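# Load six desk flasks into the incubator, close it

## Task

Move every one of the six flasks on the desk onto incubator shelves. Each must lie flat directly on a shelf (never on top of another flask), keep the face that was up on the desk facing up, and must not stick out past the shelf's front edge. Afterwards close the glass inner door fully, rotate its latch to horizontal, and close the outer door fully. Flasks that were already inside must also finish flat on shelves, unstacked and with the same face up. The task fails if any flask touches the floor, if either door is slammed while opening or closing, or if the robot falls over or ends up tilted.

## Robot and tools

ROBOT. A TidyBot++: a wheeled base 0.54 m long, 0.50 m wide and 0.38 m tall on four driven casters, carrying one seven-joint Kinova arm with a two-finger Robotiq gripper. There is only one arm, so every joint command is a single set of named values, not a list per arm. The shoulder sits 0.12 m ahead of the base centre at 0.68 m height. Segments: upper arm 0.42 m, forearm 0.31 m, hand 0.31 m to the hand point. At the start the arm is folded, hand down, poking about 0.08 m past the base front. Cameras: base_camera (fixed, front) and wrist_camera (fisheye, looks along the hand).

FRAMES. Base frame: origin on the floor below the base centre, x ahead, y to the left, z up, metres. hand_pose and hand_target are reported in it; the hand point is midway between the finger pads, its z axis runs out along the fingers and the fingers close along its y axis. Odometry frame: where the base frame was when the scene began; base_odometry gives x, y in metres and heading in rad (left positive, -3.142 to 3.142), counted from wheel turns, so slip shows as travel and drift builds up. base_tilt is in degrees, forward and right positive.

move. One action, built from any of these keys:
- base: an object of relative commands, offsets from where the base was last measured, along its axes at the moment the command begins. translate_m (forward +, -2 to 2 m), strafe_m (left +, -2 to 2 m), rotate_rad (counter-clockwise from above +, -6.3 to 6.3 rad). Translate and strafe together make one straight drive.
- joints: absolute angles in radians by name. joint_1_rad any angle (positive is clockwise from above, the reverse of heading); joint_2_rad -2.249 to 2.249 (0 is upper arm vertical); joint_3_rad any; joint_4_rad -2.579 to 2.579 (elbow, 0 straight); joint_5_rad any; joint_6_rad -2.099 to 2.099 (wrist); joint_7_rad any (hand roll; pointing down, 1.57 opens the fingers left-right). gripper_pos 0 (open, about 85 mm gap) to 1 (shut). Continuous joints go the short way, so send steps below half a turn.
- target: an absolute hand pose, a single list of seven numbers [x, y, z, qw, qx, qy, qz], position in metres in the base frame. With target, joints may carry only gripper_pos.
- speeds: per-action caps: translate_m and strafe_m 0.05 to 0.5 m/s (give only one when driving both), rotate_rad 0.1 to 1.57 rad/s.
- cameras: list of base_camera, wrist_camera or all; [] for none.
- blocking: true/omitted waits until everything stops; false returns after about half a second while motion continues.
A move with no action just reports. Unknown keys make the call invalid; values out of range get it refused, and then later move, wait and finished_scene calls in that reply are skipped (also after an unrequested stop).

wait(seconds 0 to 10, cameras) lets time pass and reports. stop(cameras) brakes all running motions. zoom_image(camera, region [x0, y0, x1, y1] pixels, at most 504x504) enlarges part of the latest image. read_manual(section "licences") only gives licence text. finished_scene(scene: current scene number) ends the scene for good; the goal must hold with the robot idle.

RESULTS. base_status, joint_status and hand_status read done, moving, off_target (rested away from the goal, may still push), contact_stop or time_out (unrequested stops; target dropped), not_followed (a self-collision check or "pose unreachable" withheld joint targets; they may be retried later), torque_fault, or limit_stop_at_motor_heat. "move" summarises as done or the worst status. joint_positions, hand_pose, hand_target, motor_effort (percent of max, signed, bracketed peak), Motor temperatures, on_its_own (things the robot did uncommanded), ARM HIT, MOTOR HOT and OVER-TEMPERATURE FAULT lines also appear. "pictures" lists the images in order; frames may lag the state slightly. Base "done" only means wheels turned enough; a blocked base may have stopped short.

HAND CONTROL TIPS. After a target, the hand usually lands within about 3 cm; fix it by adding (wanted minus measured) to the last target. To hold still, resend hand_target, not hand_pose. Loads make the arm sag. Low, forward, close-in poses often fail. Out-of-reach poses wander up to 10 s then time_out. A straight-down hand reaches at most roughly 0.94 m high, only near the base. Gripper at 1 that reports done holds nothing; off_target means it is gripping something. When a flask touches a shelf, hand_pose stops dropping while commands keep going lower; watch effort and images.

AVOID. The arm does not steer around furniture and keeps pushing. Do not drive or turn while the arm is snagged above about 0.6 m, push or pull hard sideways on a raised hand, or swing a stretched arm sideways: the robot can tip. Hard impacts cause torque faults (arm frozen 10 s). Long holding or stretching heats motors until the arm sinks. Never let a flask drop or touch the floor, release only once it rests flat, move doors slowly so they never slam, and do not squeeze too hard on objects still supported.

Each tool is called after "Request:" by a JSON object that holds its "name" and its "arguments", one argument or row to a line.

## Session

Request:
{"name": "move", "arguments": {

}}

Scene clock: 0.00 s.
Motor temperatures (°C): [28 35 30 30 31 34 45]
base_odometry: x=+0.000 y=+0.000 heading=+0.000
base_tilt: forward=+0.0 right=-0.2
base_status: not commanded
joint_positions: joint_1_rad=-0.031 joint_2_rad=-0.355 joint_3_rad=+3.159 joint_4_rad=-2.511 joint_5_rad=+0.005 joint_6_rad=-0.868 joint_7_rad=+1.606 gripper_pos=+0.000
joint_status: not commanded
motor_effort: joint_1_rad=-1 joint_2_rad=-1 joint_3_rad=+0 joint_4_rad=+13 joint_5_rad=-1 joint_6_rad=+1 joint_7_rad=+0
hand_pose: x=+0.2716 y=+0.0029 z=+0.5937 quat_wxyz=(+0.000, +0.998, +0.026, +0.059) (m; base frame)
hand_target: x=+0.2718 y=+0.0029 z=+0.5939 quat_wxyz=(+0.000, +0.998, +0.026, +0.059) (m; base frame)
hand_status: not commanded
pictures: base_camera, wrist_camera

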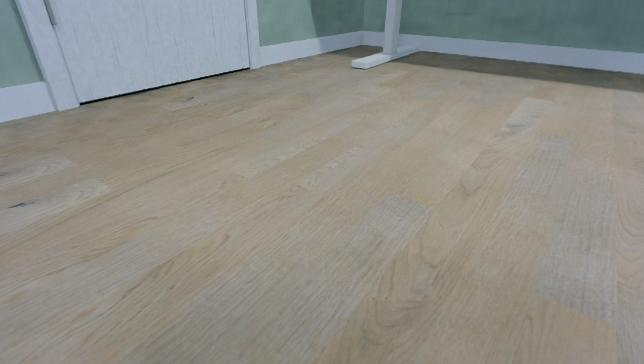

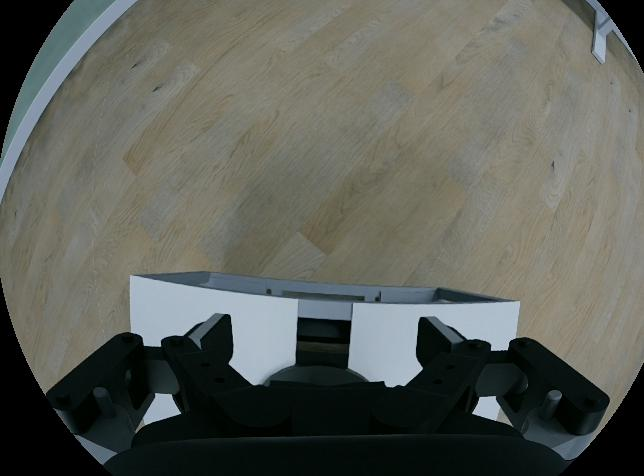

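Request:
{"name": "move", "arguments": {
  "joints": {"joint_6_rad": 0.4}
}}

Request:
{"name": "move", "arguments": {
  "joints": {"joint_1_rad": 1.5}
}}

Request:
{"name": "move", "arguments": {
  "joints": {"joint_1_rad": -1.5}
}}

Scene clock: 10.60 s.
Motor temperatures (°C): [28 35 30 30 31 34 45]
move: done
base_odometry: x=+0.000 y=+0.000 heading=+0.000
base_tilt: forward=+0.0 right=-0.2
base_status: not commanded
joint_positions: joint_1_rad=-0.031 joint_2_rad=-0.355 joint_3_rad=+3.159 joint_4_rad=-2.510 joint_5_rad=+0.005 joint_6_rad=+0.323 joint_7_rad=+1.606 gripper_pos=+0.000
joint_status: all done
motor_effort: joint_1_rad=+0(1) joint_2_rad=-6(7) joint_3_rad=+0(1) joint_4_rad=+18(19) joint_5_rad=-1(1) joint_6_rad=+9(9) joint_7_rad=+0(1)
hand_pose: x=+0.5357 y=+0.0073 z=+0.8226 quat_wxyz=(+0.004, +0.793, +0.020, +0.609) (m; base frame)
hand_target: x=+0.5410 y=+0.0073 z=+0.8459 quat_wxyz=(+0.005, +0.769, +0.020, +0.639) (m; base frame)
hand_status: not commanded
pictures: base_camera, wrist_camera
camera_calibration:
wrist_camera: T_world_to_cam=[[-0.00686747, -0.99787, 0.0648733, -0.042497], [-0.26924, -0.060634, -0.961163, 0.991423], [0.963049, -0.0240672, -0.26825, -0.16004], [0, 0, 0, 1]] pos_world=[0.420765, 0.0138557, 0.912745]

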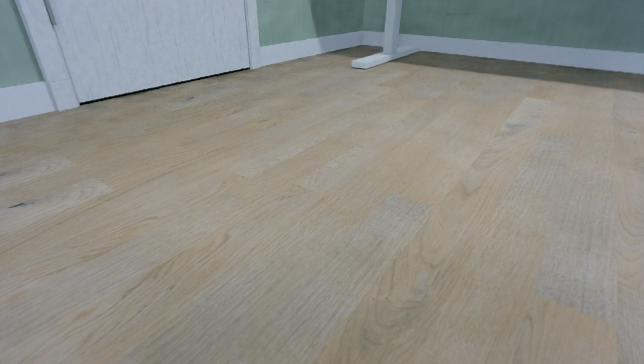

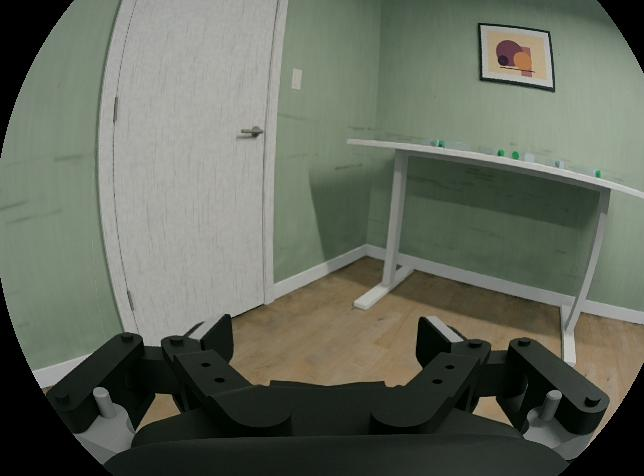

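Scene clock: 13.37 s.
Motor temperatures (°C): [28 35 30 30 31 34 45]
move: done
base_odometry: x=+0.000 y=+0.000 heading=+0.000
base_tilt: forward=+0.0 right=-0.2
base_status: not commanded
joint_positions: joint_1_rad=+1.477 joint_2_rad=-0.355 joint_3_rad=+3.159 joint_4_rad=-2.510 joint_5_rad=+0.005 joint_6_rad=+0.323 joint_7_rad=+1.606 gripper_pos=+0.000
joint_status: all done
motor_effort: joint_1_rad=-1(1) joint_2_rad=-6(7) joint_3_rad=+0(1) joint_4_rad=+18(19) joint_5_rad=-1(1) joint_6_rad=+9(9) joint_7_rad=+0(1)
hand_pose: x=+0.1521 y=-0.4154 z=+0.8227 quat_wxyz=(+0.420, +0.592, -0.528, +0.441) (m; base frame)
hand_target: x=+0.1430 y=-0.4214 z=+0.8459 quat_wxyz=(+0.446, +0.568, -0.519, +0.457) (m; base frame)
hand_status: not commanded
pictures: base_camera, wrist_camera
camera_calibration:
wrist_camera: T_world_to_cam=[[-0.996377, -0.0550876, 0.0647926, 0.0753214], [-0.0771483, 0.264856, -0.961197, 0.968642], [0.0357893, -0.962713, -0.268146, -0.0497115], [0, 0, 0, 1]] pos_world=[0.151557, -0.300259, 0.912846]

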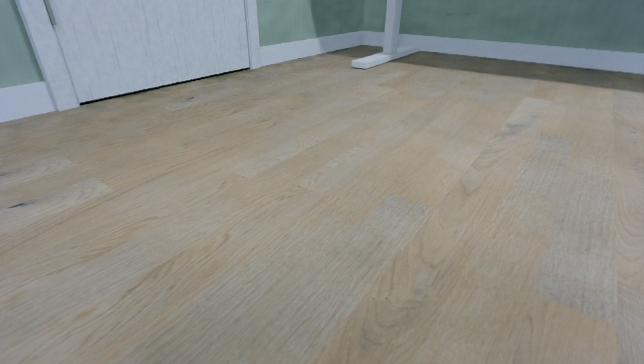

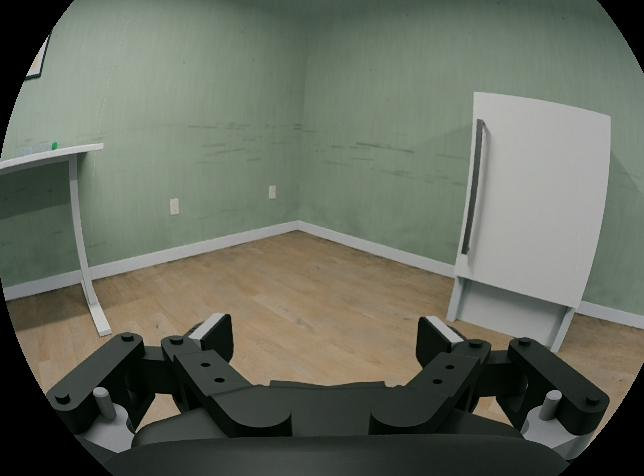

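Scene clock: 17.20 s.
Motor temperatures (°C): [28 35 30 30 31 34 45]
move: done
base_odometry: x=+0.000 y=+0.000 heading=+0.000
base_tilt: forward=+0.0 right=-0.2
base_status: not commanded
joint_positions: joint_1_rad=-1.477 joint_2_rad=-0.355 joint_3_rad=+3.159 joint_4_rad=-2.510 joint_5_rad=+0.005 joint_6_rad=+0.324 joint_7_rad=+1.606 gripper_pos=+0.000
joint_status: all done
motor_effort: joint_1_rad=-1(2) joint_2_rad=-6(7) joint_3_rad=+0(1) joint_4_rad=+19(19) joint_5_rad=+0(1) joint_6_rad=+9(9) joint_7_rad=+0(1)
hand_pose: x=+0.1636 y=+0.4144 z=+0.8227 quat_wxyz=(-0.400, +0.581, +0.540, +0.460) (m; base frame)
hand_target: x=+0.1547 y=+0.4206 z=+0.8459 quat_wxyz=(-0.425, +0.557, +0.530, +0.478) (m; base frame)
hand_status: not commanded
pictures: base_camera, wrist_camera
camera_calibration:
wrist_camera: T_world_to_cam=[[0.989266, -0.130958, 0.0648247, -0.161016], [0.0266644, -0.274397, -0.961247, 0.95628], [0.143671, 0.952658, -0.267959, -0.062748], [0, 0, 0, 1]] pos_world=[0.142804, 0.301091, 0.912845]

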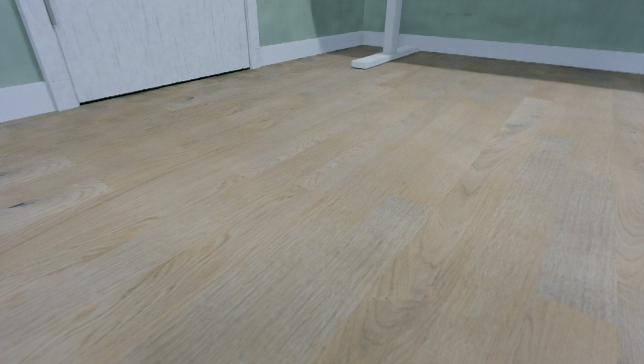

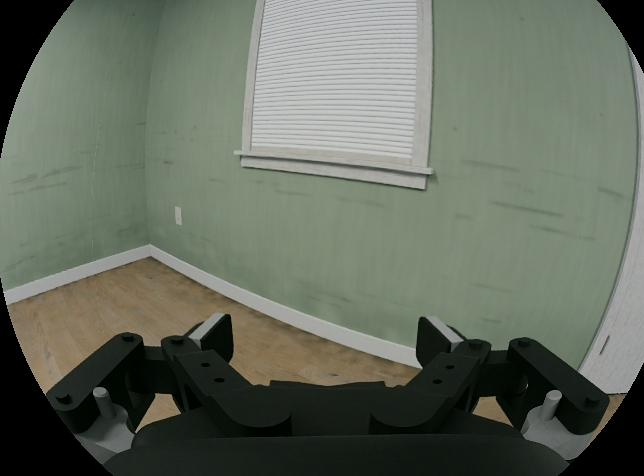

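Request:
{"name": "move", "arguments": {
  "joints": {"joint_1_rad": 0.55, "joint_6_rad": 0.7},
  "cameras": ["wrist_camera"]
}}

Request:
{"name": "zoom_image", "arguments": {
  "camera": "wrist_camera",
  "region": [60, 120, 564, 300]
}}

Request:
{"name": "move", "arguments": {
  "joints": {"joint_1_rad": 2.2, "joint_6_rad": 0.5},
  "cameras": ["wrist_camera"]
}}

Request:
{"name": "zoom_image", "arguments": {
  "camera": "wrist_camera",
  "region": [100, 60, 604, 400]
}}

Scene clock: 67.10 s.
Motor temperatures (°C): [28 35 30 30 31 35 45]
move: done
base_odometry: x=+0.000 y=+0.000 heading=+0.000
base_tilt: forward=+0.0 right=-0.2
base_status: not commanded
joint_positions: joint_1_rad=+0.528 joint_2_rad=-0.355 joint_3_rad=+3.159 joint_4_rad=-2.510 joint_5_rad=+0.005 joint_6_rad=+0.621 joint_7_rad=+1.606 gripper_pos=+0.000
joint_status: all done
motor_effort: joint_1_rad=+0(1) joint_2_rad=-6(7) joint_3_rad=+0(1) joint_4_rad=+19(19) joint_5_rad=-1(1) joint_6_rad=+9(10) joint_7_rad=+1(1)
hand_pose: x=+0.4850 y=-0.2202 z=+0.9144 quat_wxyz=(+0.204, +0.672, -0.174, +0.691) (m; base frame)
hand_target: x=+0.4783 y=-0.2274 z=+0.9389 quat_wxyz=(+0.220, +0.642, -0.174, +0.714) (m; base frame)
hand_status: not commanded
pictures: wrist_camera
camera_calibration:
wrist_camera: T_world_to_cam=[[-0.550629, -0.832961, 0.0546272, 0.0336069], [-0.00837296, -0.0599268, -0.998168, 0.959705], [0.834708, -0.550077, 0.0260231, -0.414583], [0, 0, 0, 1]] pos_world=[0.372597, -0.142548, 0.966899]

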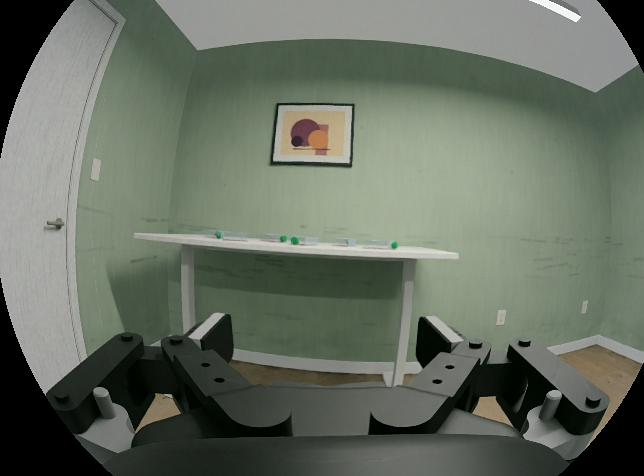

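Scaled by 1.000.

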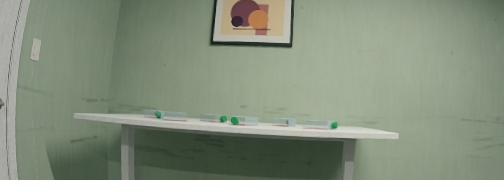

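Scene clock: 69.97 s.
Motor temperatures (°C): [28 35 30 30 31 35 45]
move: done
base_odometry: x=+0.000 y=+0.000 heading=+0.000
base_tilt: forward=+0.0 right=-0.2
base_status: not commanded
joint_positions: joint_1_rad=+2.178 joint_2_rad=-0.355 joint_3_rad=+3.159 joint_4_rad=-2.510 joint_5_rad=+0.005 joint_6_rad=+0.581 joint_7_rad=+1.606 gripper_pos=+0.000
joint_status: all done
motor_effort: joint_1_rad=+0(2) joint_2_rad=-6(7) joint_3_rad=+0(1) joint_4_rad=+19(19) joint_5_rad=-1(2) joint_6_rad=+9(10) joint_7_rad=+0(1)
hand_pose: x=-0.1296 y=-0.3476 z=+0.9018 quat_wxyz=(+0.633, +0.335, -0.624, +0.313) (m; base frame)
hand_target: x=-0.1366 y=-0.3411 z=+0.8768 quat_wxyz=(+0.610, +0.340, -0.653, +0.293) (m; base frame)
hand_status: not commanded
pictures: wrist_camera
camera_calibration:
wrist_camera: T_world_to_cam=[[-0.78808, 0.612984, 0.0563893, 0.059942], [-0.0355403, 0.0461429, -0.998302, 0.967809], [-0.614546, -0.788746, -0.0145786, -0.205545], [0, 0, 0, 1]] pos_world=[-0.0446813, -0.243524, 0.95979]

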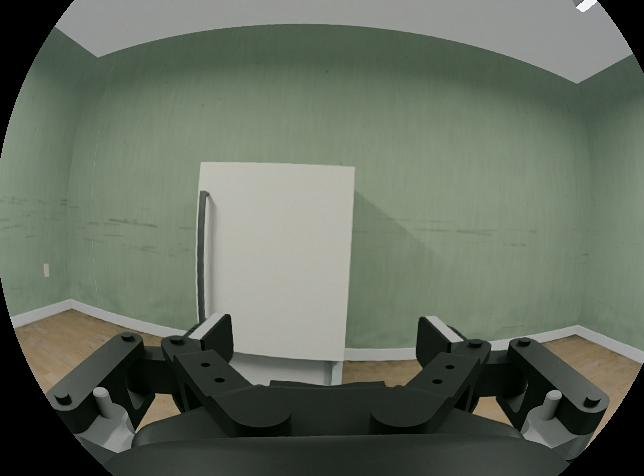

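Scaled by 1.000.

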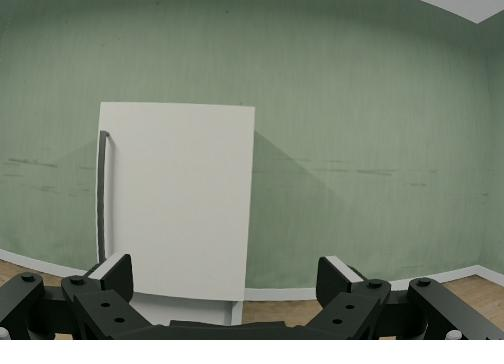

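Request:
{"name": "zoom_image", "arguments": {
  "camera": "wrist_camera",
  "region": [170, 140, 390, 300]
}}

Request:
{"name": "zoom_image", "arguments": {
  "camera": "wrist_camera",
  "region": [170, 280, 390, 400]
}}

Scaled by 2.291.

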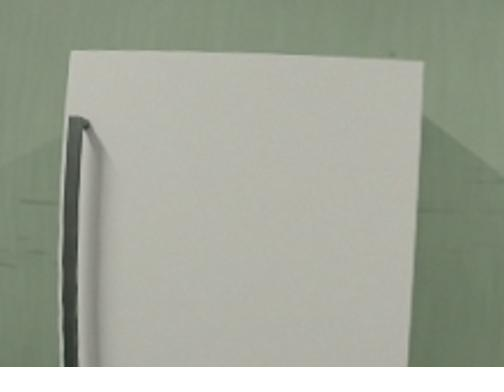

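Scaled by 2.291.

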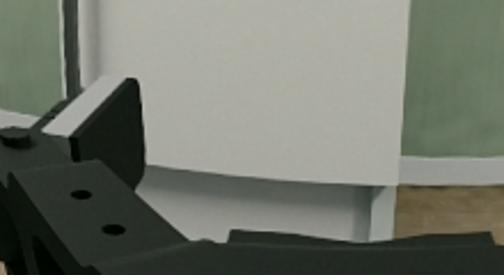

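Request:
{"name": "move", "arguments": {
  "base": {"rotate_rad": -2.196},
  "joints": {"joint_1_rad": 0.0}
}}

Scene clock: 130.17 s.
Motor temperatures (°C): [28 35 30 30 31 34 45]
move: done
base_odometry: x=+0.000 y=+0.000 heading=-2.196
base_tilt: forward=+0.0 right=-0.2
base_status: done
joint_positions: joint_1_rad=+0.022 joint_2_rad=-0.355 joint_3_rad=+3.159 joint_4_rad=-2.510 joint_5_rad=+0.005 joint_6_rad=+0.579 joint_7_rad=+1.606 gripper_pos=+0.000
joint_status: all done
motor_effort: joint_1_rad=+0(2) joint_2_rad=-6(7) joint_3_rad=+0(1) joint_4_rad=+19(19) joint_5_rad=+0(1) joint_6_rad=+9(9) joint_7_rad=+1(1)
hand_pose: x=+0.5460 y=-0.0156 z=+0.9012 quat_wxyz=(+0.024, +0.709, -0.001, +0.705) (m; base frame)
hand_target: x=+0.5452 y=-0.0060 z=+0.8768 quat_wxyz=(+0.016, +0.736, +0.007, +0.677) (m; base frame)
hand_status: not commanded
pictures: base_camera, wrist_camera
camera_calibration:
wrist_camera: T_world_to_cam=[[-0.0764856, -0.995469, 0.0564842, -0.0247794], [-0.0205826, -0.0550617, -0.998271, 0.966207], [0.996858, -0.0775159, -0.0162779, -0.39576], [0, 0, 0, 1]] pos_world=[0.412509, -0.00214392, 0.959493]

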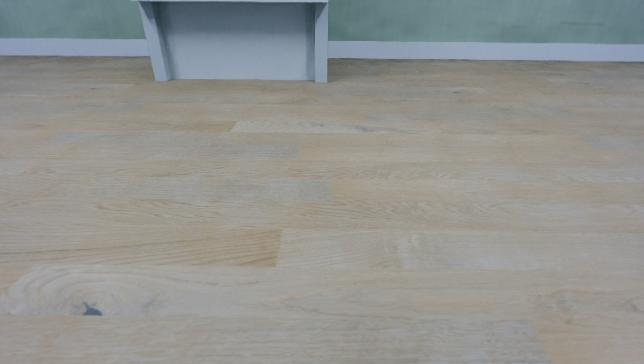

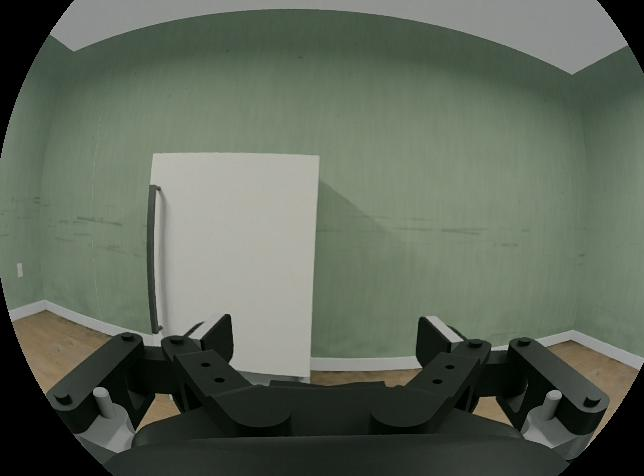

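Request:
{"name": "move", "arguments": {
  "base": {"translate_m": 0.5, "strafe_m": 0.45}
}}

Scene clock: 190.50 s.
Motor temperatures (°C): [28 35 30 30 31 34 45]
move: done
base_odometry: x=+0.072 y=-0.669 heading=-2.196
base_tilt: forward=+0.0 right=-0.2
base_status: done
joint_positions: joint_1_rad=+0.021 joint_2_rad=-0.355 joint_3_rad=+3.159 joint_4_rad=-2.510 joint_5_rad=+0.005 joint_6_rad=+0.577 joint_7_rad=+1.606 gripper_pos=+0.000
joint_status: not commanded
motor_effort: joint_1_rad=+0(1) joint_2_rad=-6(8) joint_3_rad=+0(1) joint_4_rad=+18(20) joint_5_rad=+0(1) joint_6_rad=+9(10) joint_7_rad=+0(1)
hand_pose: x=+0.5460 y=-0.0150 z=+0.9008 quat_wxyz=(+0.024, +0.710, +0.000, +0.704) (m; base frame)
hand_target: x=+0.5452 y=-0.0060 z=+0.8768 quat_wxyz=(+0.016, +0.736, +0.007, +0.677) (m; base frame)
hand_status: not commanded
pictures: base_camera, wrist_camera
camera_calibration:
wrist_camera: T_world_to_cam=[[-0.0750115, -0.995582, 0.0564709, -0.0249559], [-0.0219987, -0.0549645, -0.998246, 0.966495], [0.99694, -0.0761222, -0.0177785, -0.394423], [0, 0, 0, 1]] pos_world=[0.412606, -0.00174708, 0.959197]

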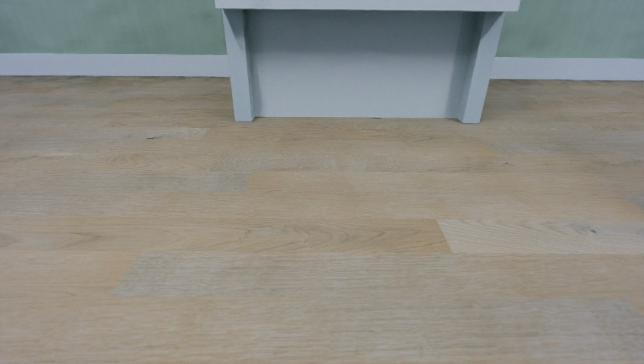

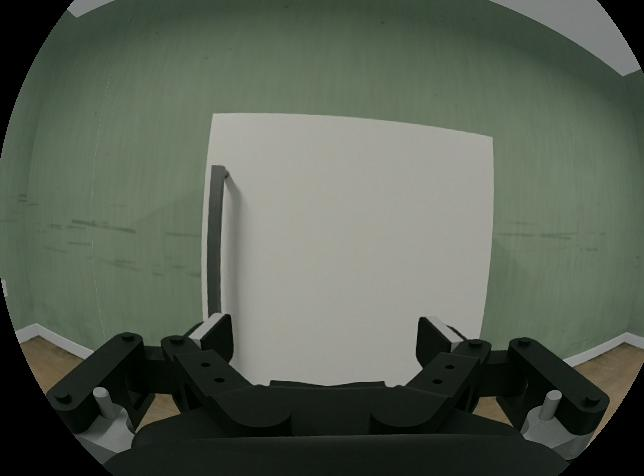

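Request:
{"name": "zoom_image", "arguments": {
  "camera": "base_camera",
  "region": [200, 0, 360, 140]
}}

Request:
{"name": "zoom_image", "arguments": {
  "camera": "base_camera",
  "region": [380, 0, 540, 140]
}}

Request:
{"name": "zoom_image", "arguments": {
  "camera": "wrist_camera",
  "region": [180, 140, 340, 320]
}}

Scaled by 3.150.

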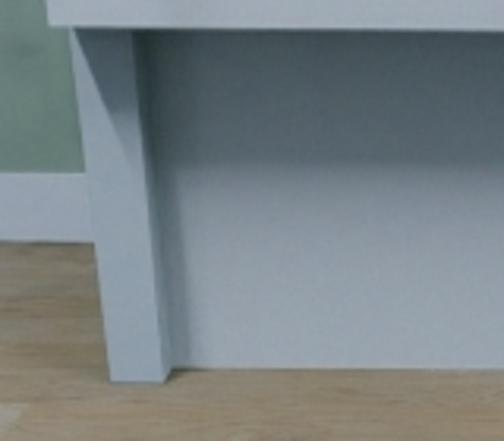

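Scaled by 3.150.

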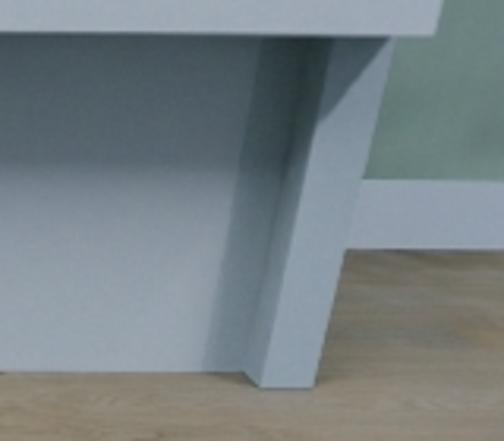

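Scaled by 2.800.

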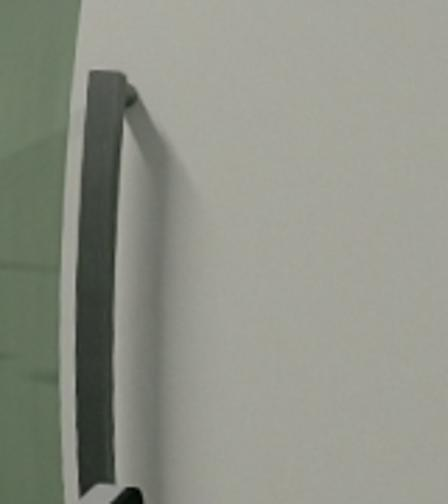

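Request:
{"name": "move", "arguments": {
  "base": {"translate_m": 0.28, "strafe_m": 0.23},
  "target": [0.70, 0.0, 0.78, 0, 0.7071, 0, 0.7071]
}}

Scene clock: 285.93 s.
Motor temperatures (°C): [28 35 30 30 31 34 44]
move: done
base_odometry: x=+0.095 y=-1.031 heading=-2.196
base_tilt: forward=+0.0 right=-0.2
base_status: done
joint_positions: joint_1_rad=+0.012 joint_2_rad=+0.377 joint_3_rad=+3.159 joint_4_rad=-2.410 joint_5_rad=+0.005 joint_6_rad=+1.119 joint_7_rad=+1.606 gripper_pos=+0.000
joint_status: not commanded
motor_effort: joint_1_rad=+0(1) joint_2_rad=-26(27) joint_3_rad=+0(1) joint_4_rad=+11(19) joint_5_rad=+0(1) joint_6_rad=+9(10) joint_7_rad=+0(1)
hand_pose: x=+0.6929 y=-0.0130 z=+0.7483 quat_wxyz=(+0.023, +0.740, +0.007, +0.672) (m; base frame)
hand_target: x=+0.7000 y=+0.0000 z=+0.7800 quat_wxyz=(+0.000, +0.707, +0.000, +0.707) (m; base frame)
hand_status: done (0.035 m and 6.2 deg from the pose sent, 0.196 m and 2.8 deg at the start)
pictures: base_camera, wrist_camera
camera_calibration:
wrist_camera: T_world_to_cam=[[-0.0586386, -0.995839, 0.0697555, -0.024587], [-0.110768, -0.0629537, -0.99185, 0.874217], [0.992115, -0.0658873, -0.106615, -0.473467], [0, 0, 0, 1]] pos_world=[0.565127, -0.000644931, 0.818329]

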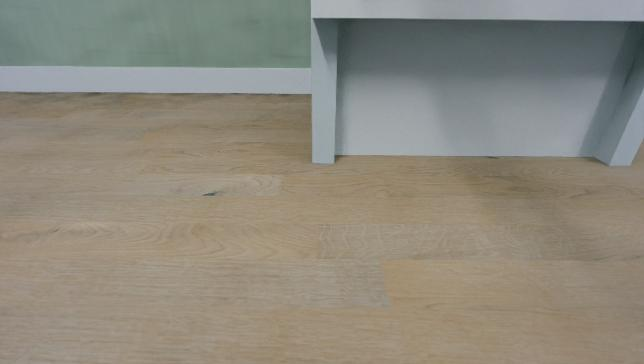

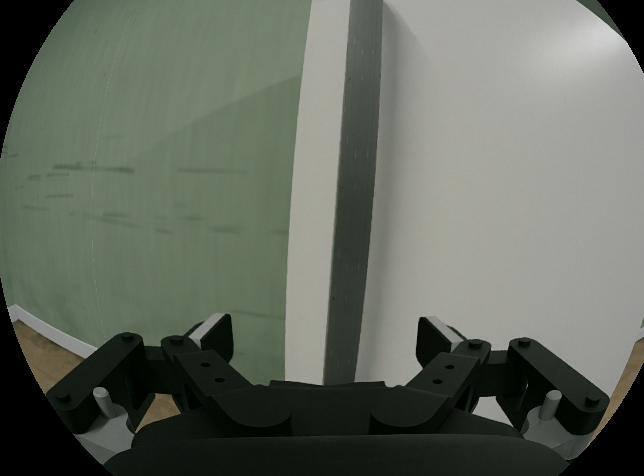

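Request:
{"name": "move", "arguments": {
  "base": {"strafe_m": -0.06},
  "cameras": ["wrist_camera"]
}}

Scene clock: 330.80 s.
Motor temperatures (°C): [28 35 30 30 31 34 44]
move: done
base_odometry: x=+0.046 y=-0.996 heading=-2.196
base_tilt: forward=+0.0 right=-0.1
base_status: done
joint_positions: joint_1_rad=+0.005 joint_2_rad=+0.377 joint_3_rad=+3.159 joint_4_rad=-2.410 joint_5_rad=+0.005 joint_6_rad=+1.122 joint_7_rad=+1.606 gripper_pos=+0.000
joint_status: not commanded
motor_effort: joint_1_rad=+0(3) joint_2_rad=-26(27) joint_3_rad=+0(2) joint_4_rad=+10(11) joint_5_rad=-1(1) joint_6_rad=+9(9) joint_7_rad=+0(1)
hand_pose: x=+0.6931 y=-0.0092 z=+0.7492 quat_wxyz=(+0.020, +0.739, +0.009, +0.673) (m; base frame)
hand_target: x=+0.7000 y=+0.0000 z=+0.7800 quat_wxyz=(+0.000, +0.707, +0.000, +0.707) (m; base frame)
hand_status: not commanded
pictures: wrist_camera
camera_calibration:
wrist_camera: T_world_to_cam=[[-0.0521368, -0.996211, 0.0696084, -0.0252064], [-0.107248, -0.0637145, -0.992189, 0.87317], [0.992864, -0.0591949, -0.10352, -0.476048], [0, 0, 0, 1]] pos_world=[0.564983, 0.00234304, 0.818823]

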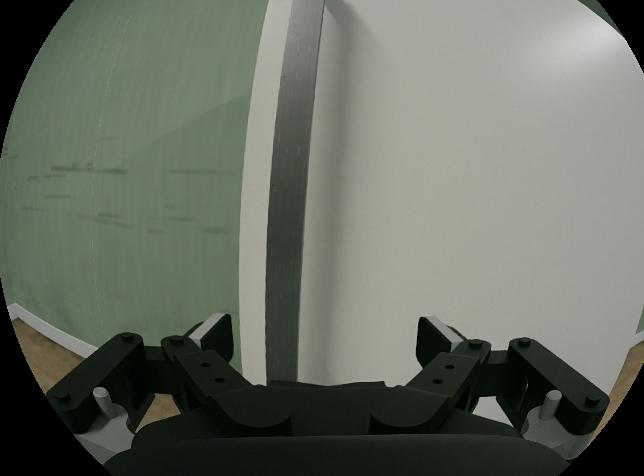

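Request:
{"name": "zoom_image", "arguments": {
  "camera": "wrist_camera",
  "region": [220, 150, 380, 300]
}}

Scaled by 3.150.

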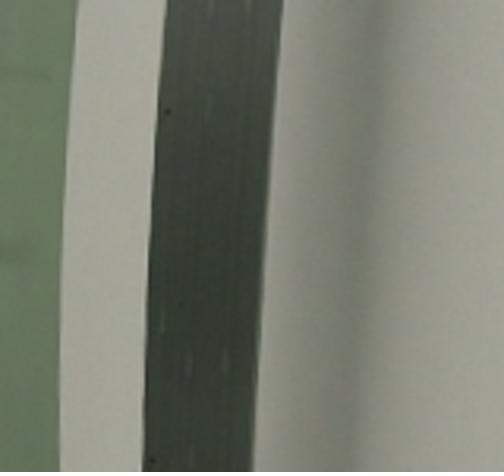

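Request:
{"name": "move", "arguments": {
  "base": {"strafe_m": 0.035, "translate_m": 0.1},
  "speeds": {"translate_m": 0.15},
  "cameras": ["wrist_camera"]
}}

Scene clock: 381.90 s.
Motor temperatures (°C): [28 35 30 30 31 34 44]
move: done
base_odometry: x=+0.016 y=-1.097 heading=-2.196
base_tilt: forward=+0.0 right=-0.2
base_status: done
joint_positions: joint_1_rad=+0.005 joint_2_rad=+0.378 joint_3_rad=+3.159 joint_4_rad=-2.407 joint_5_rad=+0.005 joint_6_rad=+1.124 joint_7_rad=+1.606 gripper_pos=+0.000
joint_status: not commanded
motor_effort: joint_1_rad=+0(1) joint_2_rad=-25(27) joint_3_rad=+0(0) joint_4_rad=+11(12) joint_5_rad=-1(1) joint_6_rad=+9(10) joint_7_rad=+0(1)
hand_pose: x=+0.6942 y=-0.0092 z=+0.7501 quat_wxyz=(+0.020, +0.738, +0.009, +0.674) (m; base frame)
hand_target: x=+0.7000 y=+0.0000 z=+0.7800 quat_wxyz=(+0.000, +0.707, +0.000, +0.707) (m; base frame)
hand_status: not commanded
pictures: wrist_camera
camera_calibration:
wrist_camera: T_world_to_cam=[[-0.0523278, -0.996204, 0.0695654, -0.0250455], [-0.104356, -0.0638245, -0.99249, 0.872377], [0.993162, -0.0591943, -0.10062, -0.479526], [0, 0, 0, 1]] pos_world=[0.565974, 0.00234336, 0.819318]

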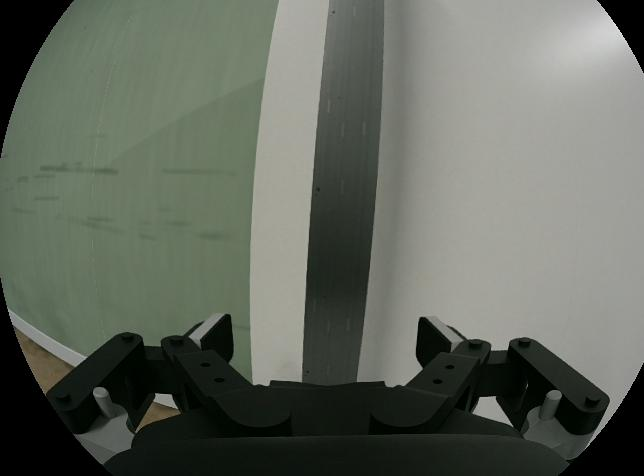

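Request:
{"name": "move", "arguments": {
  "base": {"translate_m": 0.06},
  "speeds": {"translate_m": 0.1},
  "cameras": ["wrist_camera"]
}}

Request:
{"name": "zoom_image", "arguments": {
  "camera": "wrist_camera",
  "region": [160, 180, 480, 420]
}}

Scene clock: 401.80 s.
Motor temperatures (°C): [28 35 30 30 31 34 44]
move: done
base_odometry: x=-0.019 y=-1.146 heading=-2.196
base_tilt: forward=+0.0 right=-0.2
base_status: done
joint_positions: joint_1_rad=+0.005 joint_2_rad=+0.368 joint_3_rad=+3.159 joint_4_rad=-2.430 joint_5_rad=+0.005 joint_6_rad=+1.136 joint_7_rad=+1.606 gripper_pos=+0.000
joint_status: not commanded
motor_effort: joint_1_rad=+0(2) joint_2_rad=-21(26) joint_3_rad=+0(1) joint_4_rad=+17(27) joint_5_rad=+0(1) joint_6_rad=+8(10) joint_7_rad=-1(1)
hand_pose: x=+0.6864 y=-0.0091 z=+0.7498 quat_wxyz=(+0.020, +0.739, +0.009, +0.674) (m; base frame)
hand_target: x=+0.7000 y=+0.0000 z=+0.7800 quat_wxyz=(+0.000, +0.707, +0.000, +0.707) (m; base frame)
hand_status: not commanded
pictures: wrist_camera
camera_calibration:
wrist_camera: T_world_to_cam=[[-0.052263, -0.996217, 0.0694243, -0.0252682], [-0.105542, -0.0636198, -0.992378, 0.872043], [0.993041, -0.0591919, -0.101818, -0.470737], [0, 0, 0, 1]] pos_world=[0.558178, 0.00244276, 0.819221]

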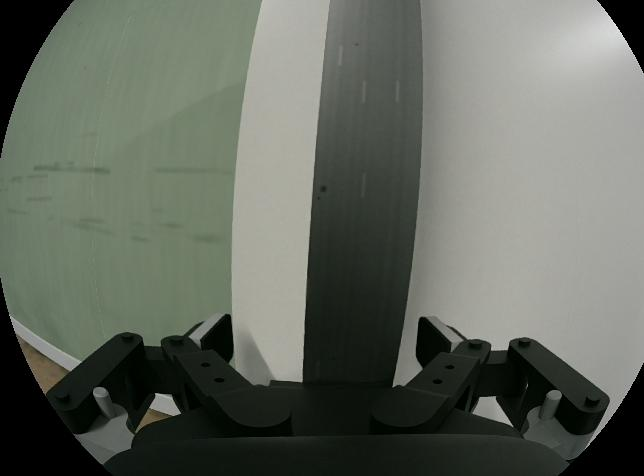

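Scaled by 1.575.

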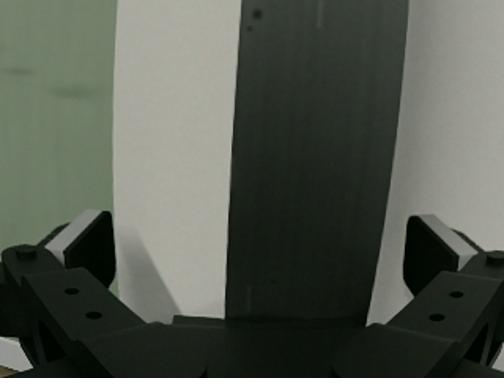

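Request:
{"name": "move", "arguments": {
  "base": {"translate_m": -0.045},
  "speeds": {"translate_m": 0.1},
  "cameras": ["wrist_camera"]
}}

Request:
{"name": "zoom_image", "arguments": {
  "camera": "wrist_camera",
  "region": [160, 180, 480, 420]
}}

Scene clock: 418.30 s.
Motor temperatures (°C): [28 35 29 30 31 34 44]
move: done
base_odometry: x=+0.007 y=-1.109 heading=-2.196
base_tilt: forward=+0.0 right=-0.2
base_status: done
joint_positions: joint_1_rad=+0.005 joint_2_rad=+0.381 joint_3_rad=+3.159 joint_4_rad=-2.396 joint_5_rad=+0.005 joint_6_rad=+1.136 joint_7_rad=+1.606 gripper_pos=+0.000
joint_status: not commanded
motor_effort: joint_1_rad=+0(1) joint_2_rad=-26(27) joint_3_rad=+0(1) joint_4_rad=+11(17) joint_5_rad=-1(2) joint_6_rad=+9(10) joint_7_rad=-1(1)
hand_pose: x=+0.6984 y=-0.0092 z=+0.7568 quat_wxyz=(+0.021, +0.731, +0.009, +0.682) (m; base frame)
hand_target: x=+0.7000 y=+0.0000 z=+0.7800 quat_wxyz=(+0.000, +0.707, +0.000, +0.707) (m; base frame)
hand_status: not commanded
pictures: wrist_camera
camera_calibration:
wrist_camera: T_world_to_cam=[[-0.0536037, -0.996178, 0.0689626, -0.0240681], [-0.0841108, -0.0643121, -0.994379, 0.866827], [0.995014, -0.0591029, -0.080342, -0.499582], [0, 0, 0, 1]] pos_world=[0.56871, 0.00224459, 0.823477]

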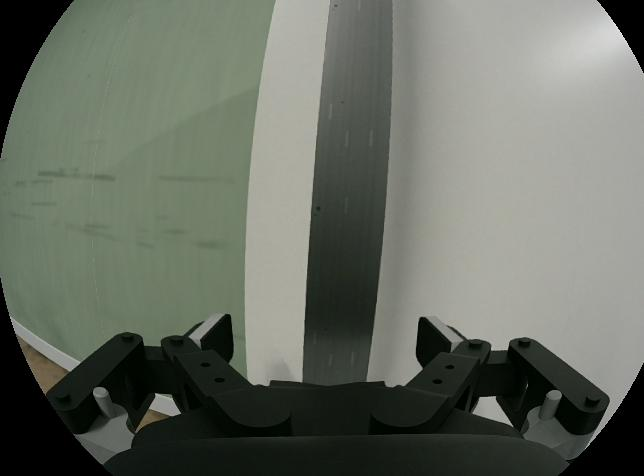

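Scaled by 1.575.

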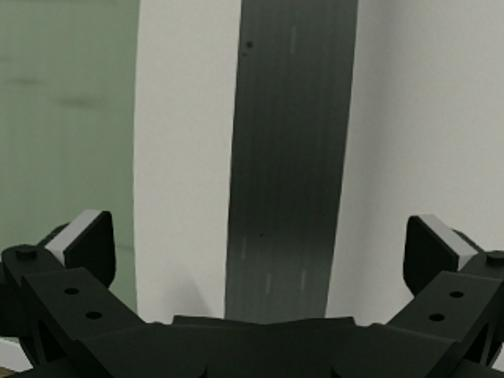

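Request:
{"name": "move", "arguments": {
  "joints": {"gripper_pos": 0.8},
  "cameras": ["wrist_camera"]
}}

Scene clock: 432.27 s.
Motor temperatures (°C): [28 36 29 30 31 34 44]
move: off_target
base_odometry: x=+0.007 y=-1.109 heading=-2.196
base_tilt: forward=+0.0 right=-0.2
base_status: not commanded
joint_positions: joint_1_rad=+0.008 joint_2_rad=+0.381 joint_3_rad=+3.162 joint_4_rad=-2.397 joint_5_rad=+0.003 joint_6_rad=+1.137 joint_7_rad=+1.594 gripper_pos=+0.739
joint_status: gripper_pos off_target (ended at +0.739, target +0.800)
motor_effort: joint_1_rad=-3(7) joint_2_rad=-24(27) joint_3_rad=-2(5) joint_4_rad=+12(14) joint_5_rad=+2(4) joint_6_rad=+9(9) joint_7_rad=+2(5)
hand_pose: x=+0.6980 y=-0.0127 z=+0.7569 quat_wxyz=(+0.019, +0.731, +0.003, +0.682) (m; base frame)
hand_target: x=+0.7000 y=+0.0000 z=+0.7800 quat_wxyz=(+0.000, +0.707, +0.000, +0.707) (m; base frame)
hand_status: not commanded
pictures: wrist_camera
camera_calibration:
wrist_camera: T_world_to_cam=[[-0.0614467, -0.99644, 0.0577229, -0.013492], [-0.0840747, -0.0524594, -0.995078, 0.867317], [0.994563, -0.0659972, -0.080552, -0.498971], [0, 0, 0, 1]] pos_world=[0.568348, -0.000875683, 0.823633]

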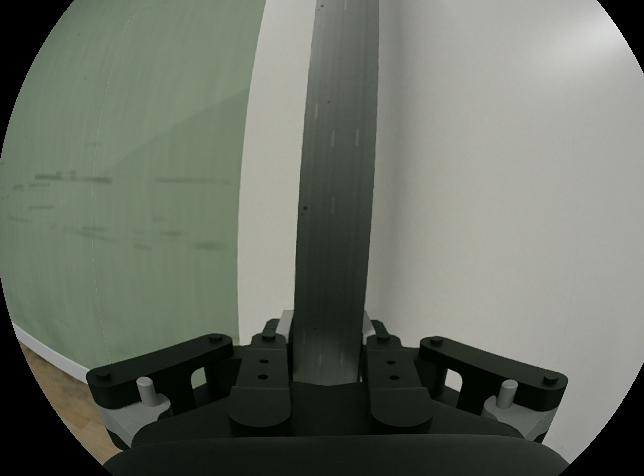

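Request:
{"name": "move", "arguments": {
  "base": {"translate_m": -0.05},
  "speeds": {"translate_m": 0.06},
  "cameras": ["base_camera", "wrist_camera"]
}}

Scene clock: 442.23 s.
Motor temperatures (°C): [28 36 29 30 31 34 44]
move: done
base_odometry: x=+0.036 y=-1.069 heading=-2.196
base_tilt: forward=+0.0 right=-0.2
base_status: done
joint_positions: joint_1_rad=+0.009 joint_2_rad=+0.395 joint_3_rad=+3.162 joint_4_rad=-2.380 joint_5_rad=+0.003 joint_6_rad=+1.142 joint_7_rad=+1.593 gripper_pos=+0.740
joint_status: not commanded
motor_effort: joint_1_rad=-3(5) joint_2_rad=-30(41) joint_3_rad=-1(3) joint_4_rad=+8(13) joint_5_rad=-3(4) joint_6_rad=+11(15) joint_7_rad=+3(4)
hand_pose: x=+0.7042 y=-0.0138 z=+0.7570 quat_wxyz=(+0.019, +0.729, +0.002, +0.684) (m; base frame)
hand_target: x=+0.7000 y=+0.0000 z=+0.7800 quat_wxyz=(+0.000, +0.707, +0.000, +0.707) (m; base frame)
hand_status: not commanded
pictures: base_camera, wrist_camera
camera_calibration:
wrist_camera: T_world_to_cam=[[-0.0636043, -0.996374, 0.0565012, -0.0118411], [-0.0771135, -0.0515397, -0.995689, 0.863454], [0.994991, -0.0676871, -0.0735558, -0.510863], [0, 0, 0, 1]] pos_world=[0.574135, -0.00187486, 0.822824]

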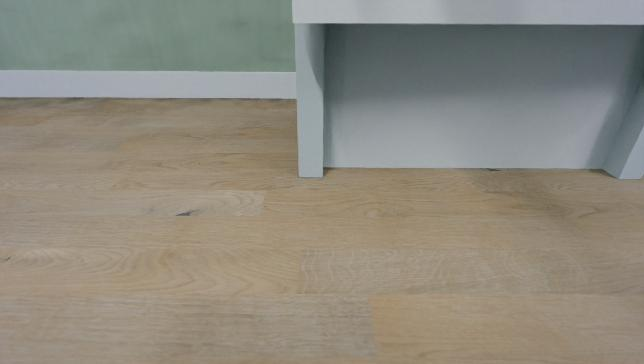

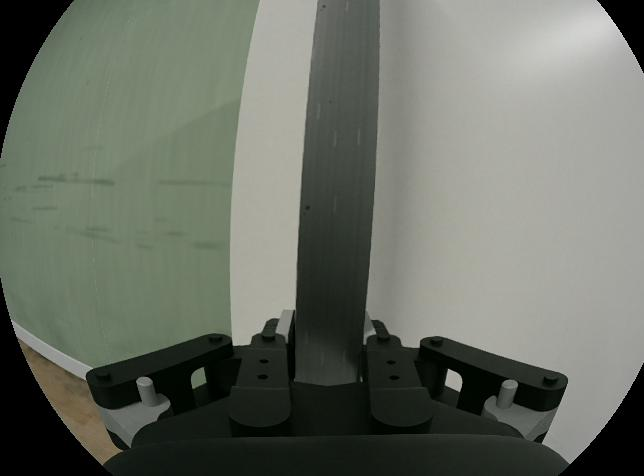

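Request:
{"name": "move", "arguments": {
  "base": {"translate_m": -0.0896, "strafe_m": -0.1595, "rotate_rad": 0.19},
  "speeds": {"translate_m": 0.096, "rotate_rad": 0.1},
  "cameras": ["base_camera", "wrist_camera"]
}}

Scene clock: 472.50 s.
Motor temperatures (°C): [28 36 29 30 31 34 44]
move: done
base_odometry: x=-0.041 y=-0.902 heading=-2.006
base_tilt: forward=+0.0 right=-0.2
base_status: done
joint_positions: joint_1_rad=+0.005 joint_2_rad=+0.395 joint_3_rad=+3.159 joint_4_rad=-2.381 joint_5_rad=+0.004 joint_6_rad=+1.142 joint_7_rad=+1.593 gripper_pos=+0.740
joint_status: not commanded
motor_effort: joint_1_rad=-2(7) joint_2_rad=-28(31) joint_3_rad=-1(5) joint_4_rad=+10(13) joint_5_rad=+1(6) joint_6_rad=+10(11) joint_7_rad=+4(4)
hand_pose: x=+0.7039 y=-0.0091 z=+0.7569 quat_wxyz=(+0.016, +0.729, +0.005, +0.684) (m; base frame)
hand_target: x=+0.7000 y=+0.0000 z=+0.7800 quat_wxyz=(+0.000, +0.707, +0.000, +0.707) (m; base frame)
hand_status: not commanded
pictures: base_camera, wrist_camera
camera_calibration:
wrist_camera: T_world_to_cam=[[-0.0549522, -0.996954, 0.0553427, -0.012301], [-0.0770962, -0.0510245, -0.995717, 0.863531], [0.995508, -0.0589836, -0.0740575, -0.510185], [0, 0, 0, 1]] pos_world=[0.573793, 0.0017051, 0.822731]

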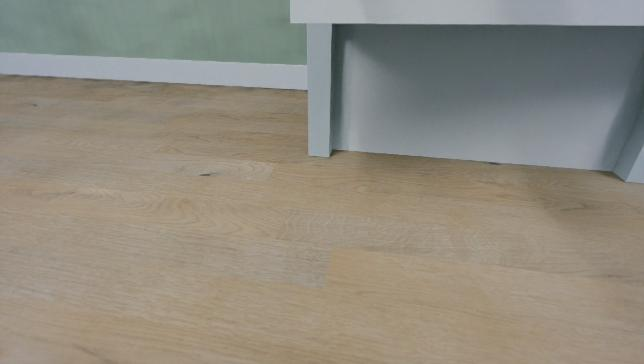

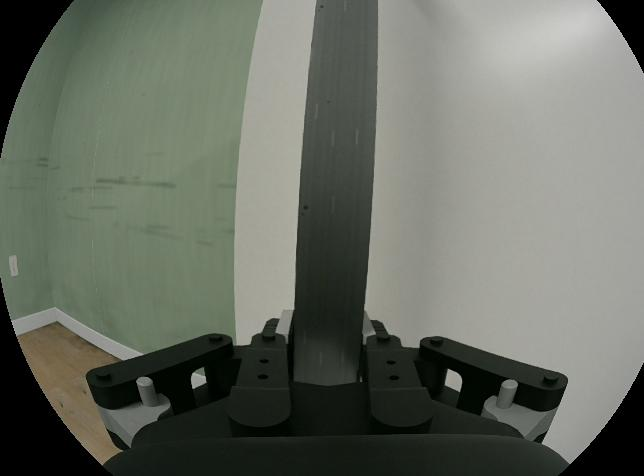

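Request:
{"name": "move", "arguments": {
  "base": {"translate_m": -0.1221, "strafe_m": -0.1734, "rotate_rad": 0.2},
  "speeds": {"translate_m": 0.106, "rotate_rad": 0.1},
  "cameras": []
}}

Request:
{"name": "move", "arguments": {
  "base": {"translate_m": -0.1221, "strafe_m": -0.1734, "rotate_rad": 0.2},
  "speeds": {"translate_m": 0.106, "rotate_rad": 0.1},
  "cameras": ["base_camera", "wrist_camera"]
}}

Scene clock: 491.63 s.
Motor temperatures (°C): [28 36 29 30 31 34 44]
move: done
base_odometry: x=-0.147 y=-0.719 heading=-1.805
base_tilt: forward=+0.0 right=-0.1
base_status: done
joint_positions: joint_1_rad=+0.007 joint_2_rad=+0.394 joint_3_rad=+3.160 joint_4_rad=-2.383 joint_5_rad=+0.005 joint_6_rad=+1.142 joint_7_rad=+1.593 gripper_pos=+0.740
joint_status: not commanded
motor_effort: joint_1_rad=-3(7) joint_2_rad=-28(30) joint_3_rad=-1(5) joint_4_rad=+9(13) joint_5_rad=+0(5) joint_6_rad=+10(12) joint_7_rad=+3(5)
hand_pose: x=+0.7035 y=-0.0112 z=+0.7568 quat_wxyz=(+0.018, +0.729, +0.004, +0.684) (m; base frame)
hand_target: x=+0.7000 y=+0.0000 z=+0.7800 quat_wxyz=(+0.000, +0.707, +0.000, +0.707) (m; base frame)
hand_status: not commanded
pictures: none
No camera images: "cameras" was empty.

Scene clock: 494.20 s.
Motor temperatures (°C): [28 36 29 30 31 34 44]
move: done
base_odometry: x=-0.287 y=-0.560 heading=-1.605
base_tilt: forward=+0.0 right=-0.2
base_status: done
joint_positions: joint_1_rad=+0.010 joint_2_rad=+0.395 joint_3_rad=+3.162 joint_4_rad=-2.382 joint_5_rad=+0.006 joint_6_rad=+1.142 joint_7_rad=+1.593 gripper_pos=+0.740
joint_status: not commanded
motor_effort: joint_1_rad=-2(9) joint_2_rad=-29(31) joint_3_rad=+0(7) joint_4_rad=+8(12) joint_5_rad=-1(5) joint_6_rad=+10(12) joint_7_rad=+4(4)
hand_pose: x=+0.7038 y=-0.0136 z=+0.7568 quat_wxyz=(+0.019, +0.729, +0.003, +0.684) (m; base frame)
hand_target: x=+0.7000 y=+0.0000 z=+0.7800 quat_wxyz=(+0.000, +0.707, +0.000, +0.707) (m; base frame)
hand_status: not commanded
pictures: base_camera, wrist_camera
camera_calibration:
wrist_camera: T_world_to_cam=[[-0.0619096, -0.996417, 0.0576239, -0.0136573], [-0.0775035, -0.0527609, -0.995595, 0.863467], [0.995068, -0.066103, -0.0739594, -0.510168], [0, 0, 0, 1]] pos_world=[0.573728, -0.00177456, 0.822719]

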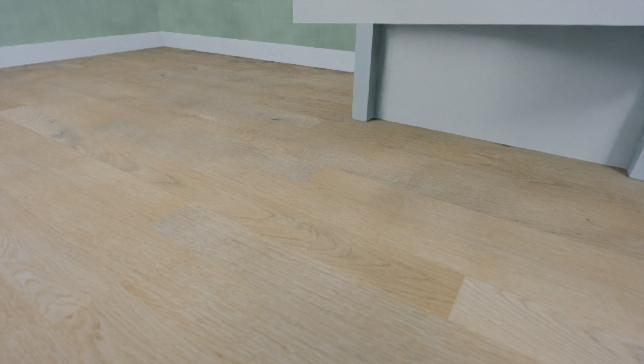

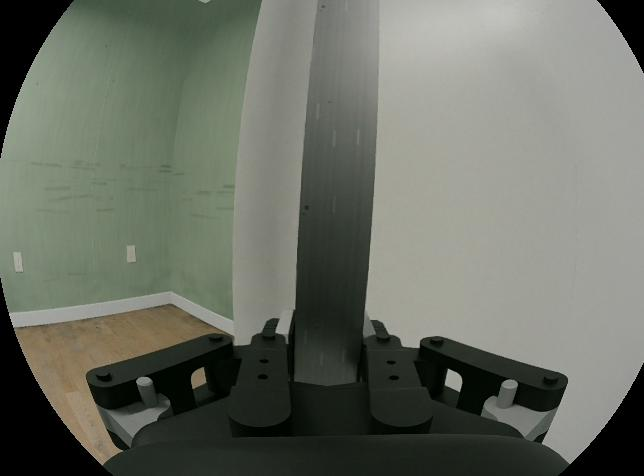

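Request:
{"name": "move", "arguments": {
  "base": {"translate_m": -0.1221, "strafe_m": -0.1734, "rotate_rad": 0.2},
  "speeds": {"translate_m": 0.106, "rotate_rad": 0.1},
  "cameras": []
}}

Request:
{"name": "move", "arguments": {
  "base": {"translate_m": -0.1221, "strafe_m": -0.1734, "rotate_rad": 0.2},
  "speeds": {"translate_m": 0.106, "rotate_rad": 0.1},
  "cameras": ["base_camera", "wrist_camera"]
}}

Scene clock: 513.97 s.
Motor temperatures (°C): [28 36 29 30 31 34 44]
move: done
base_odometry: x=-0.456 y=-0.432 heading=-1.404
base_tilt: forward=+0.0 right=-0.2
base_status: done
joint_positions: joint_1_rad=+0.014 joint_2_rad=+0.396 joint_3_rad=+3.165 joint_4_rad=-2.380 joint_5_rad=+0.007 joint_6_rad=+1.142 joint_7_rad=+1.593 gripper_pos=+0.740
joint_status: not commanded
motor_effort: joint_1_rad=-3(9) joint_2_rad=-29(32) joint_3_rad=-1(6) joint_4_rad=+7(12) joint_5_rad=-1(4) joint_6_rad=+10(12) joint_7_rad=+4(5)
hand_pose: x=+0.7042 y=-0.0163 z=+0.7568 quat_wxyz=(+0.021, +0.729, +0.002, +0.684) (m; base frame)
hand_target: x=+0.7000 y=+0.0000 z=+0.7800 quat_wxyz=(+0.000, +0.707, +0.000, +0.707) (m; base frame)
hand_status: not commanded
pictures: none
No camera images: "cameras" was empty.

Scene clock: 516.57 s.
Motor temperatures (°C): [28 36 29 30 31 34 44]
move: done
base_odometry: x=-0.648 y=-0.340 heading=-1.204
base_tilt: forward=+0.0 right=-0.2
base_status: done
joint_positions: joint_1_rad=+0.017 joint_2_rad=+0.397 joint_3_rad=+3.167 joint_4_rad=-2.378 joint_5_rad=+0.009 joint_6_rad=+1.142 joint_7_rad=+1.593 gripper_pos=+0.740
joint_status: not commanded
motor_effort: joint_1_rad=-5(10) joint_2_rad=-29(32) joint_3_rad=-3(8) joint_4_rad=+7(11) joint_5_rad=-1(4) joint_6_rad=+10(12) joint_7_rad=+4(5)
hand_pose: x=+0.7050 y=-0.0190 z=+0.7569 quat_wxyz=(+0.023, +0.729, +0.001, +0.684) (m; base frame)
hand_target: x=+0.7000 y=+0.0000 z=+0.7800 quat_wxyz=(+0.000, +0.707, +0.000, +0.707) (m; base frame)
hand_status: not commanded
pictures: base_camera, wrist_camera
camera_calibration:
wrist_camera: T_world_to_cam=[[-0.0701017, -0.995721, 0.0602089, -0.0151477], [-0.0768208, -0.0547894, -0.995538, 0.862777], [0.994577, -0.0744142, -0.0726513, -0.512527], [0, 0, 0, 1]] pos_world=[0.574965, -0.00595114, 0.822604]

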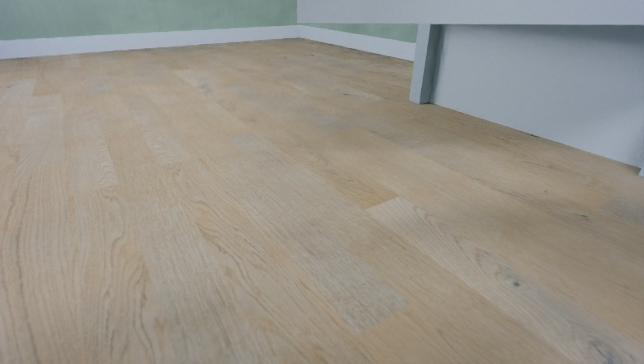

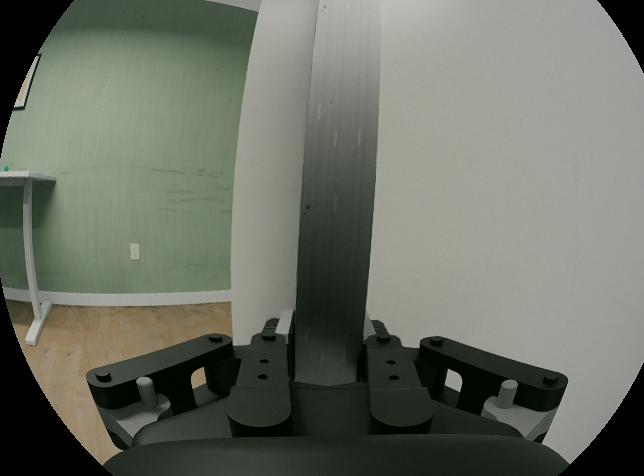

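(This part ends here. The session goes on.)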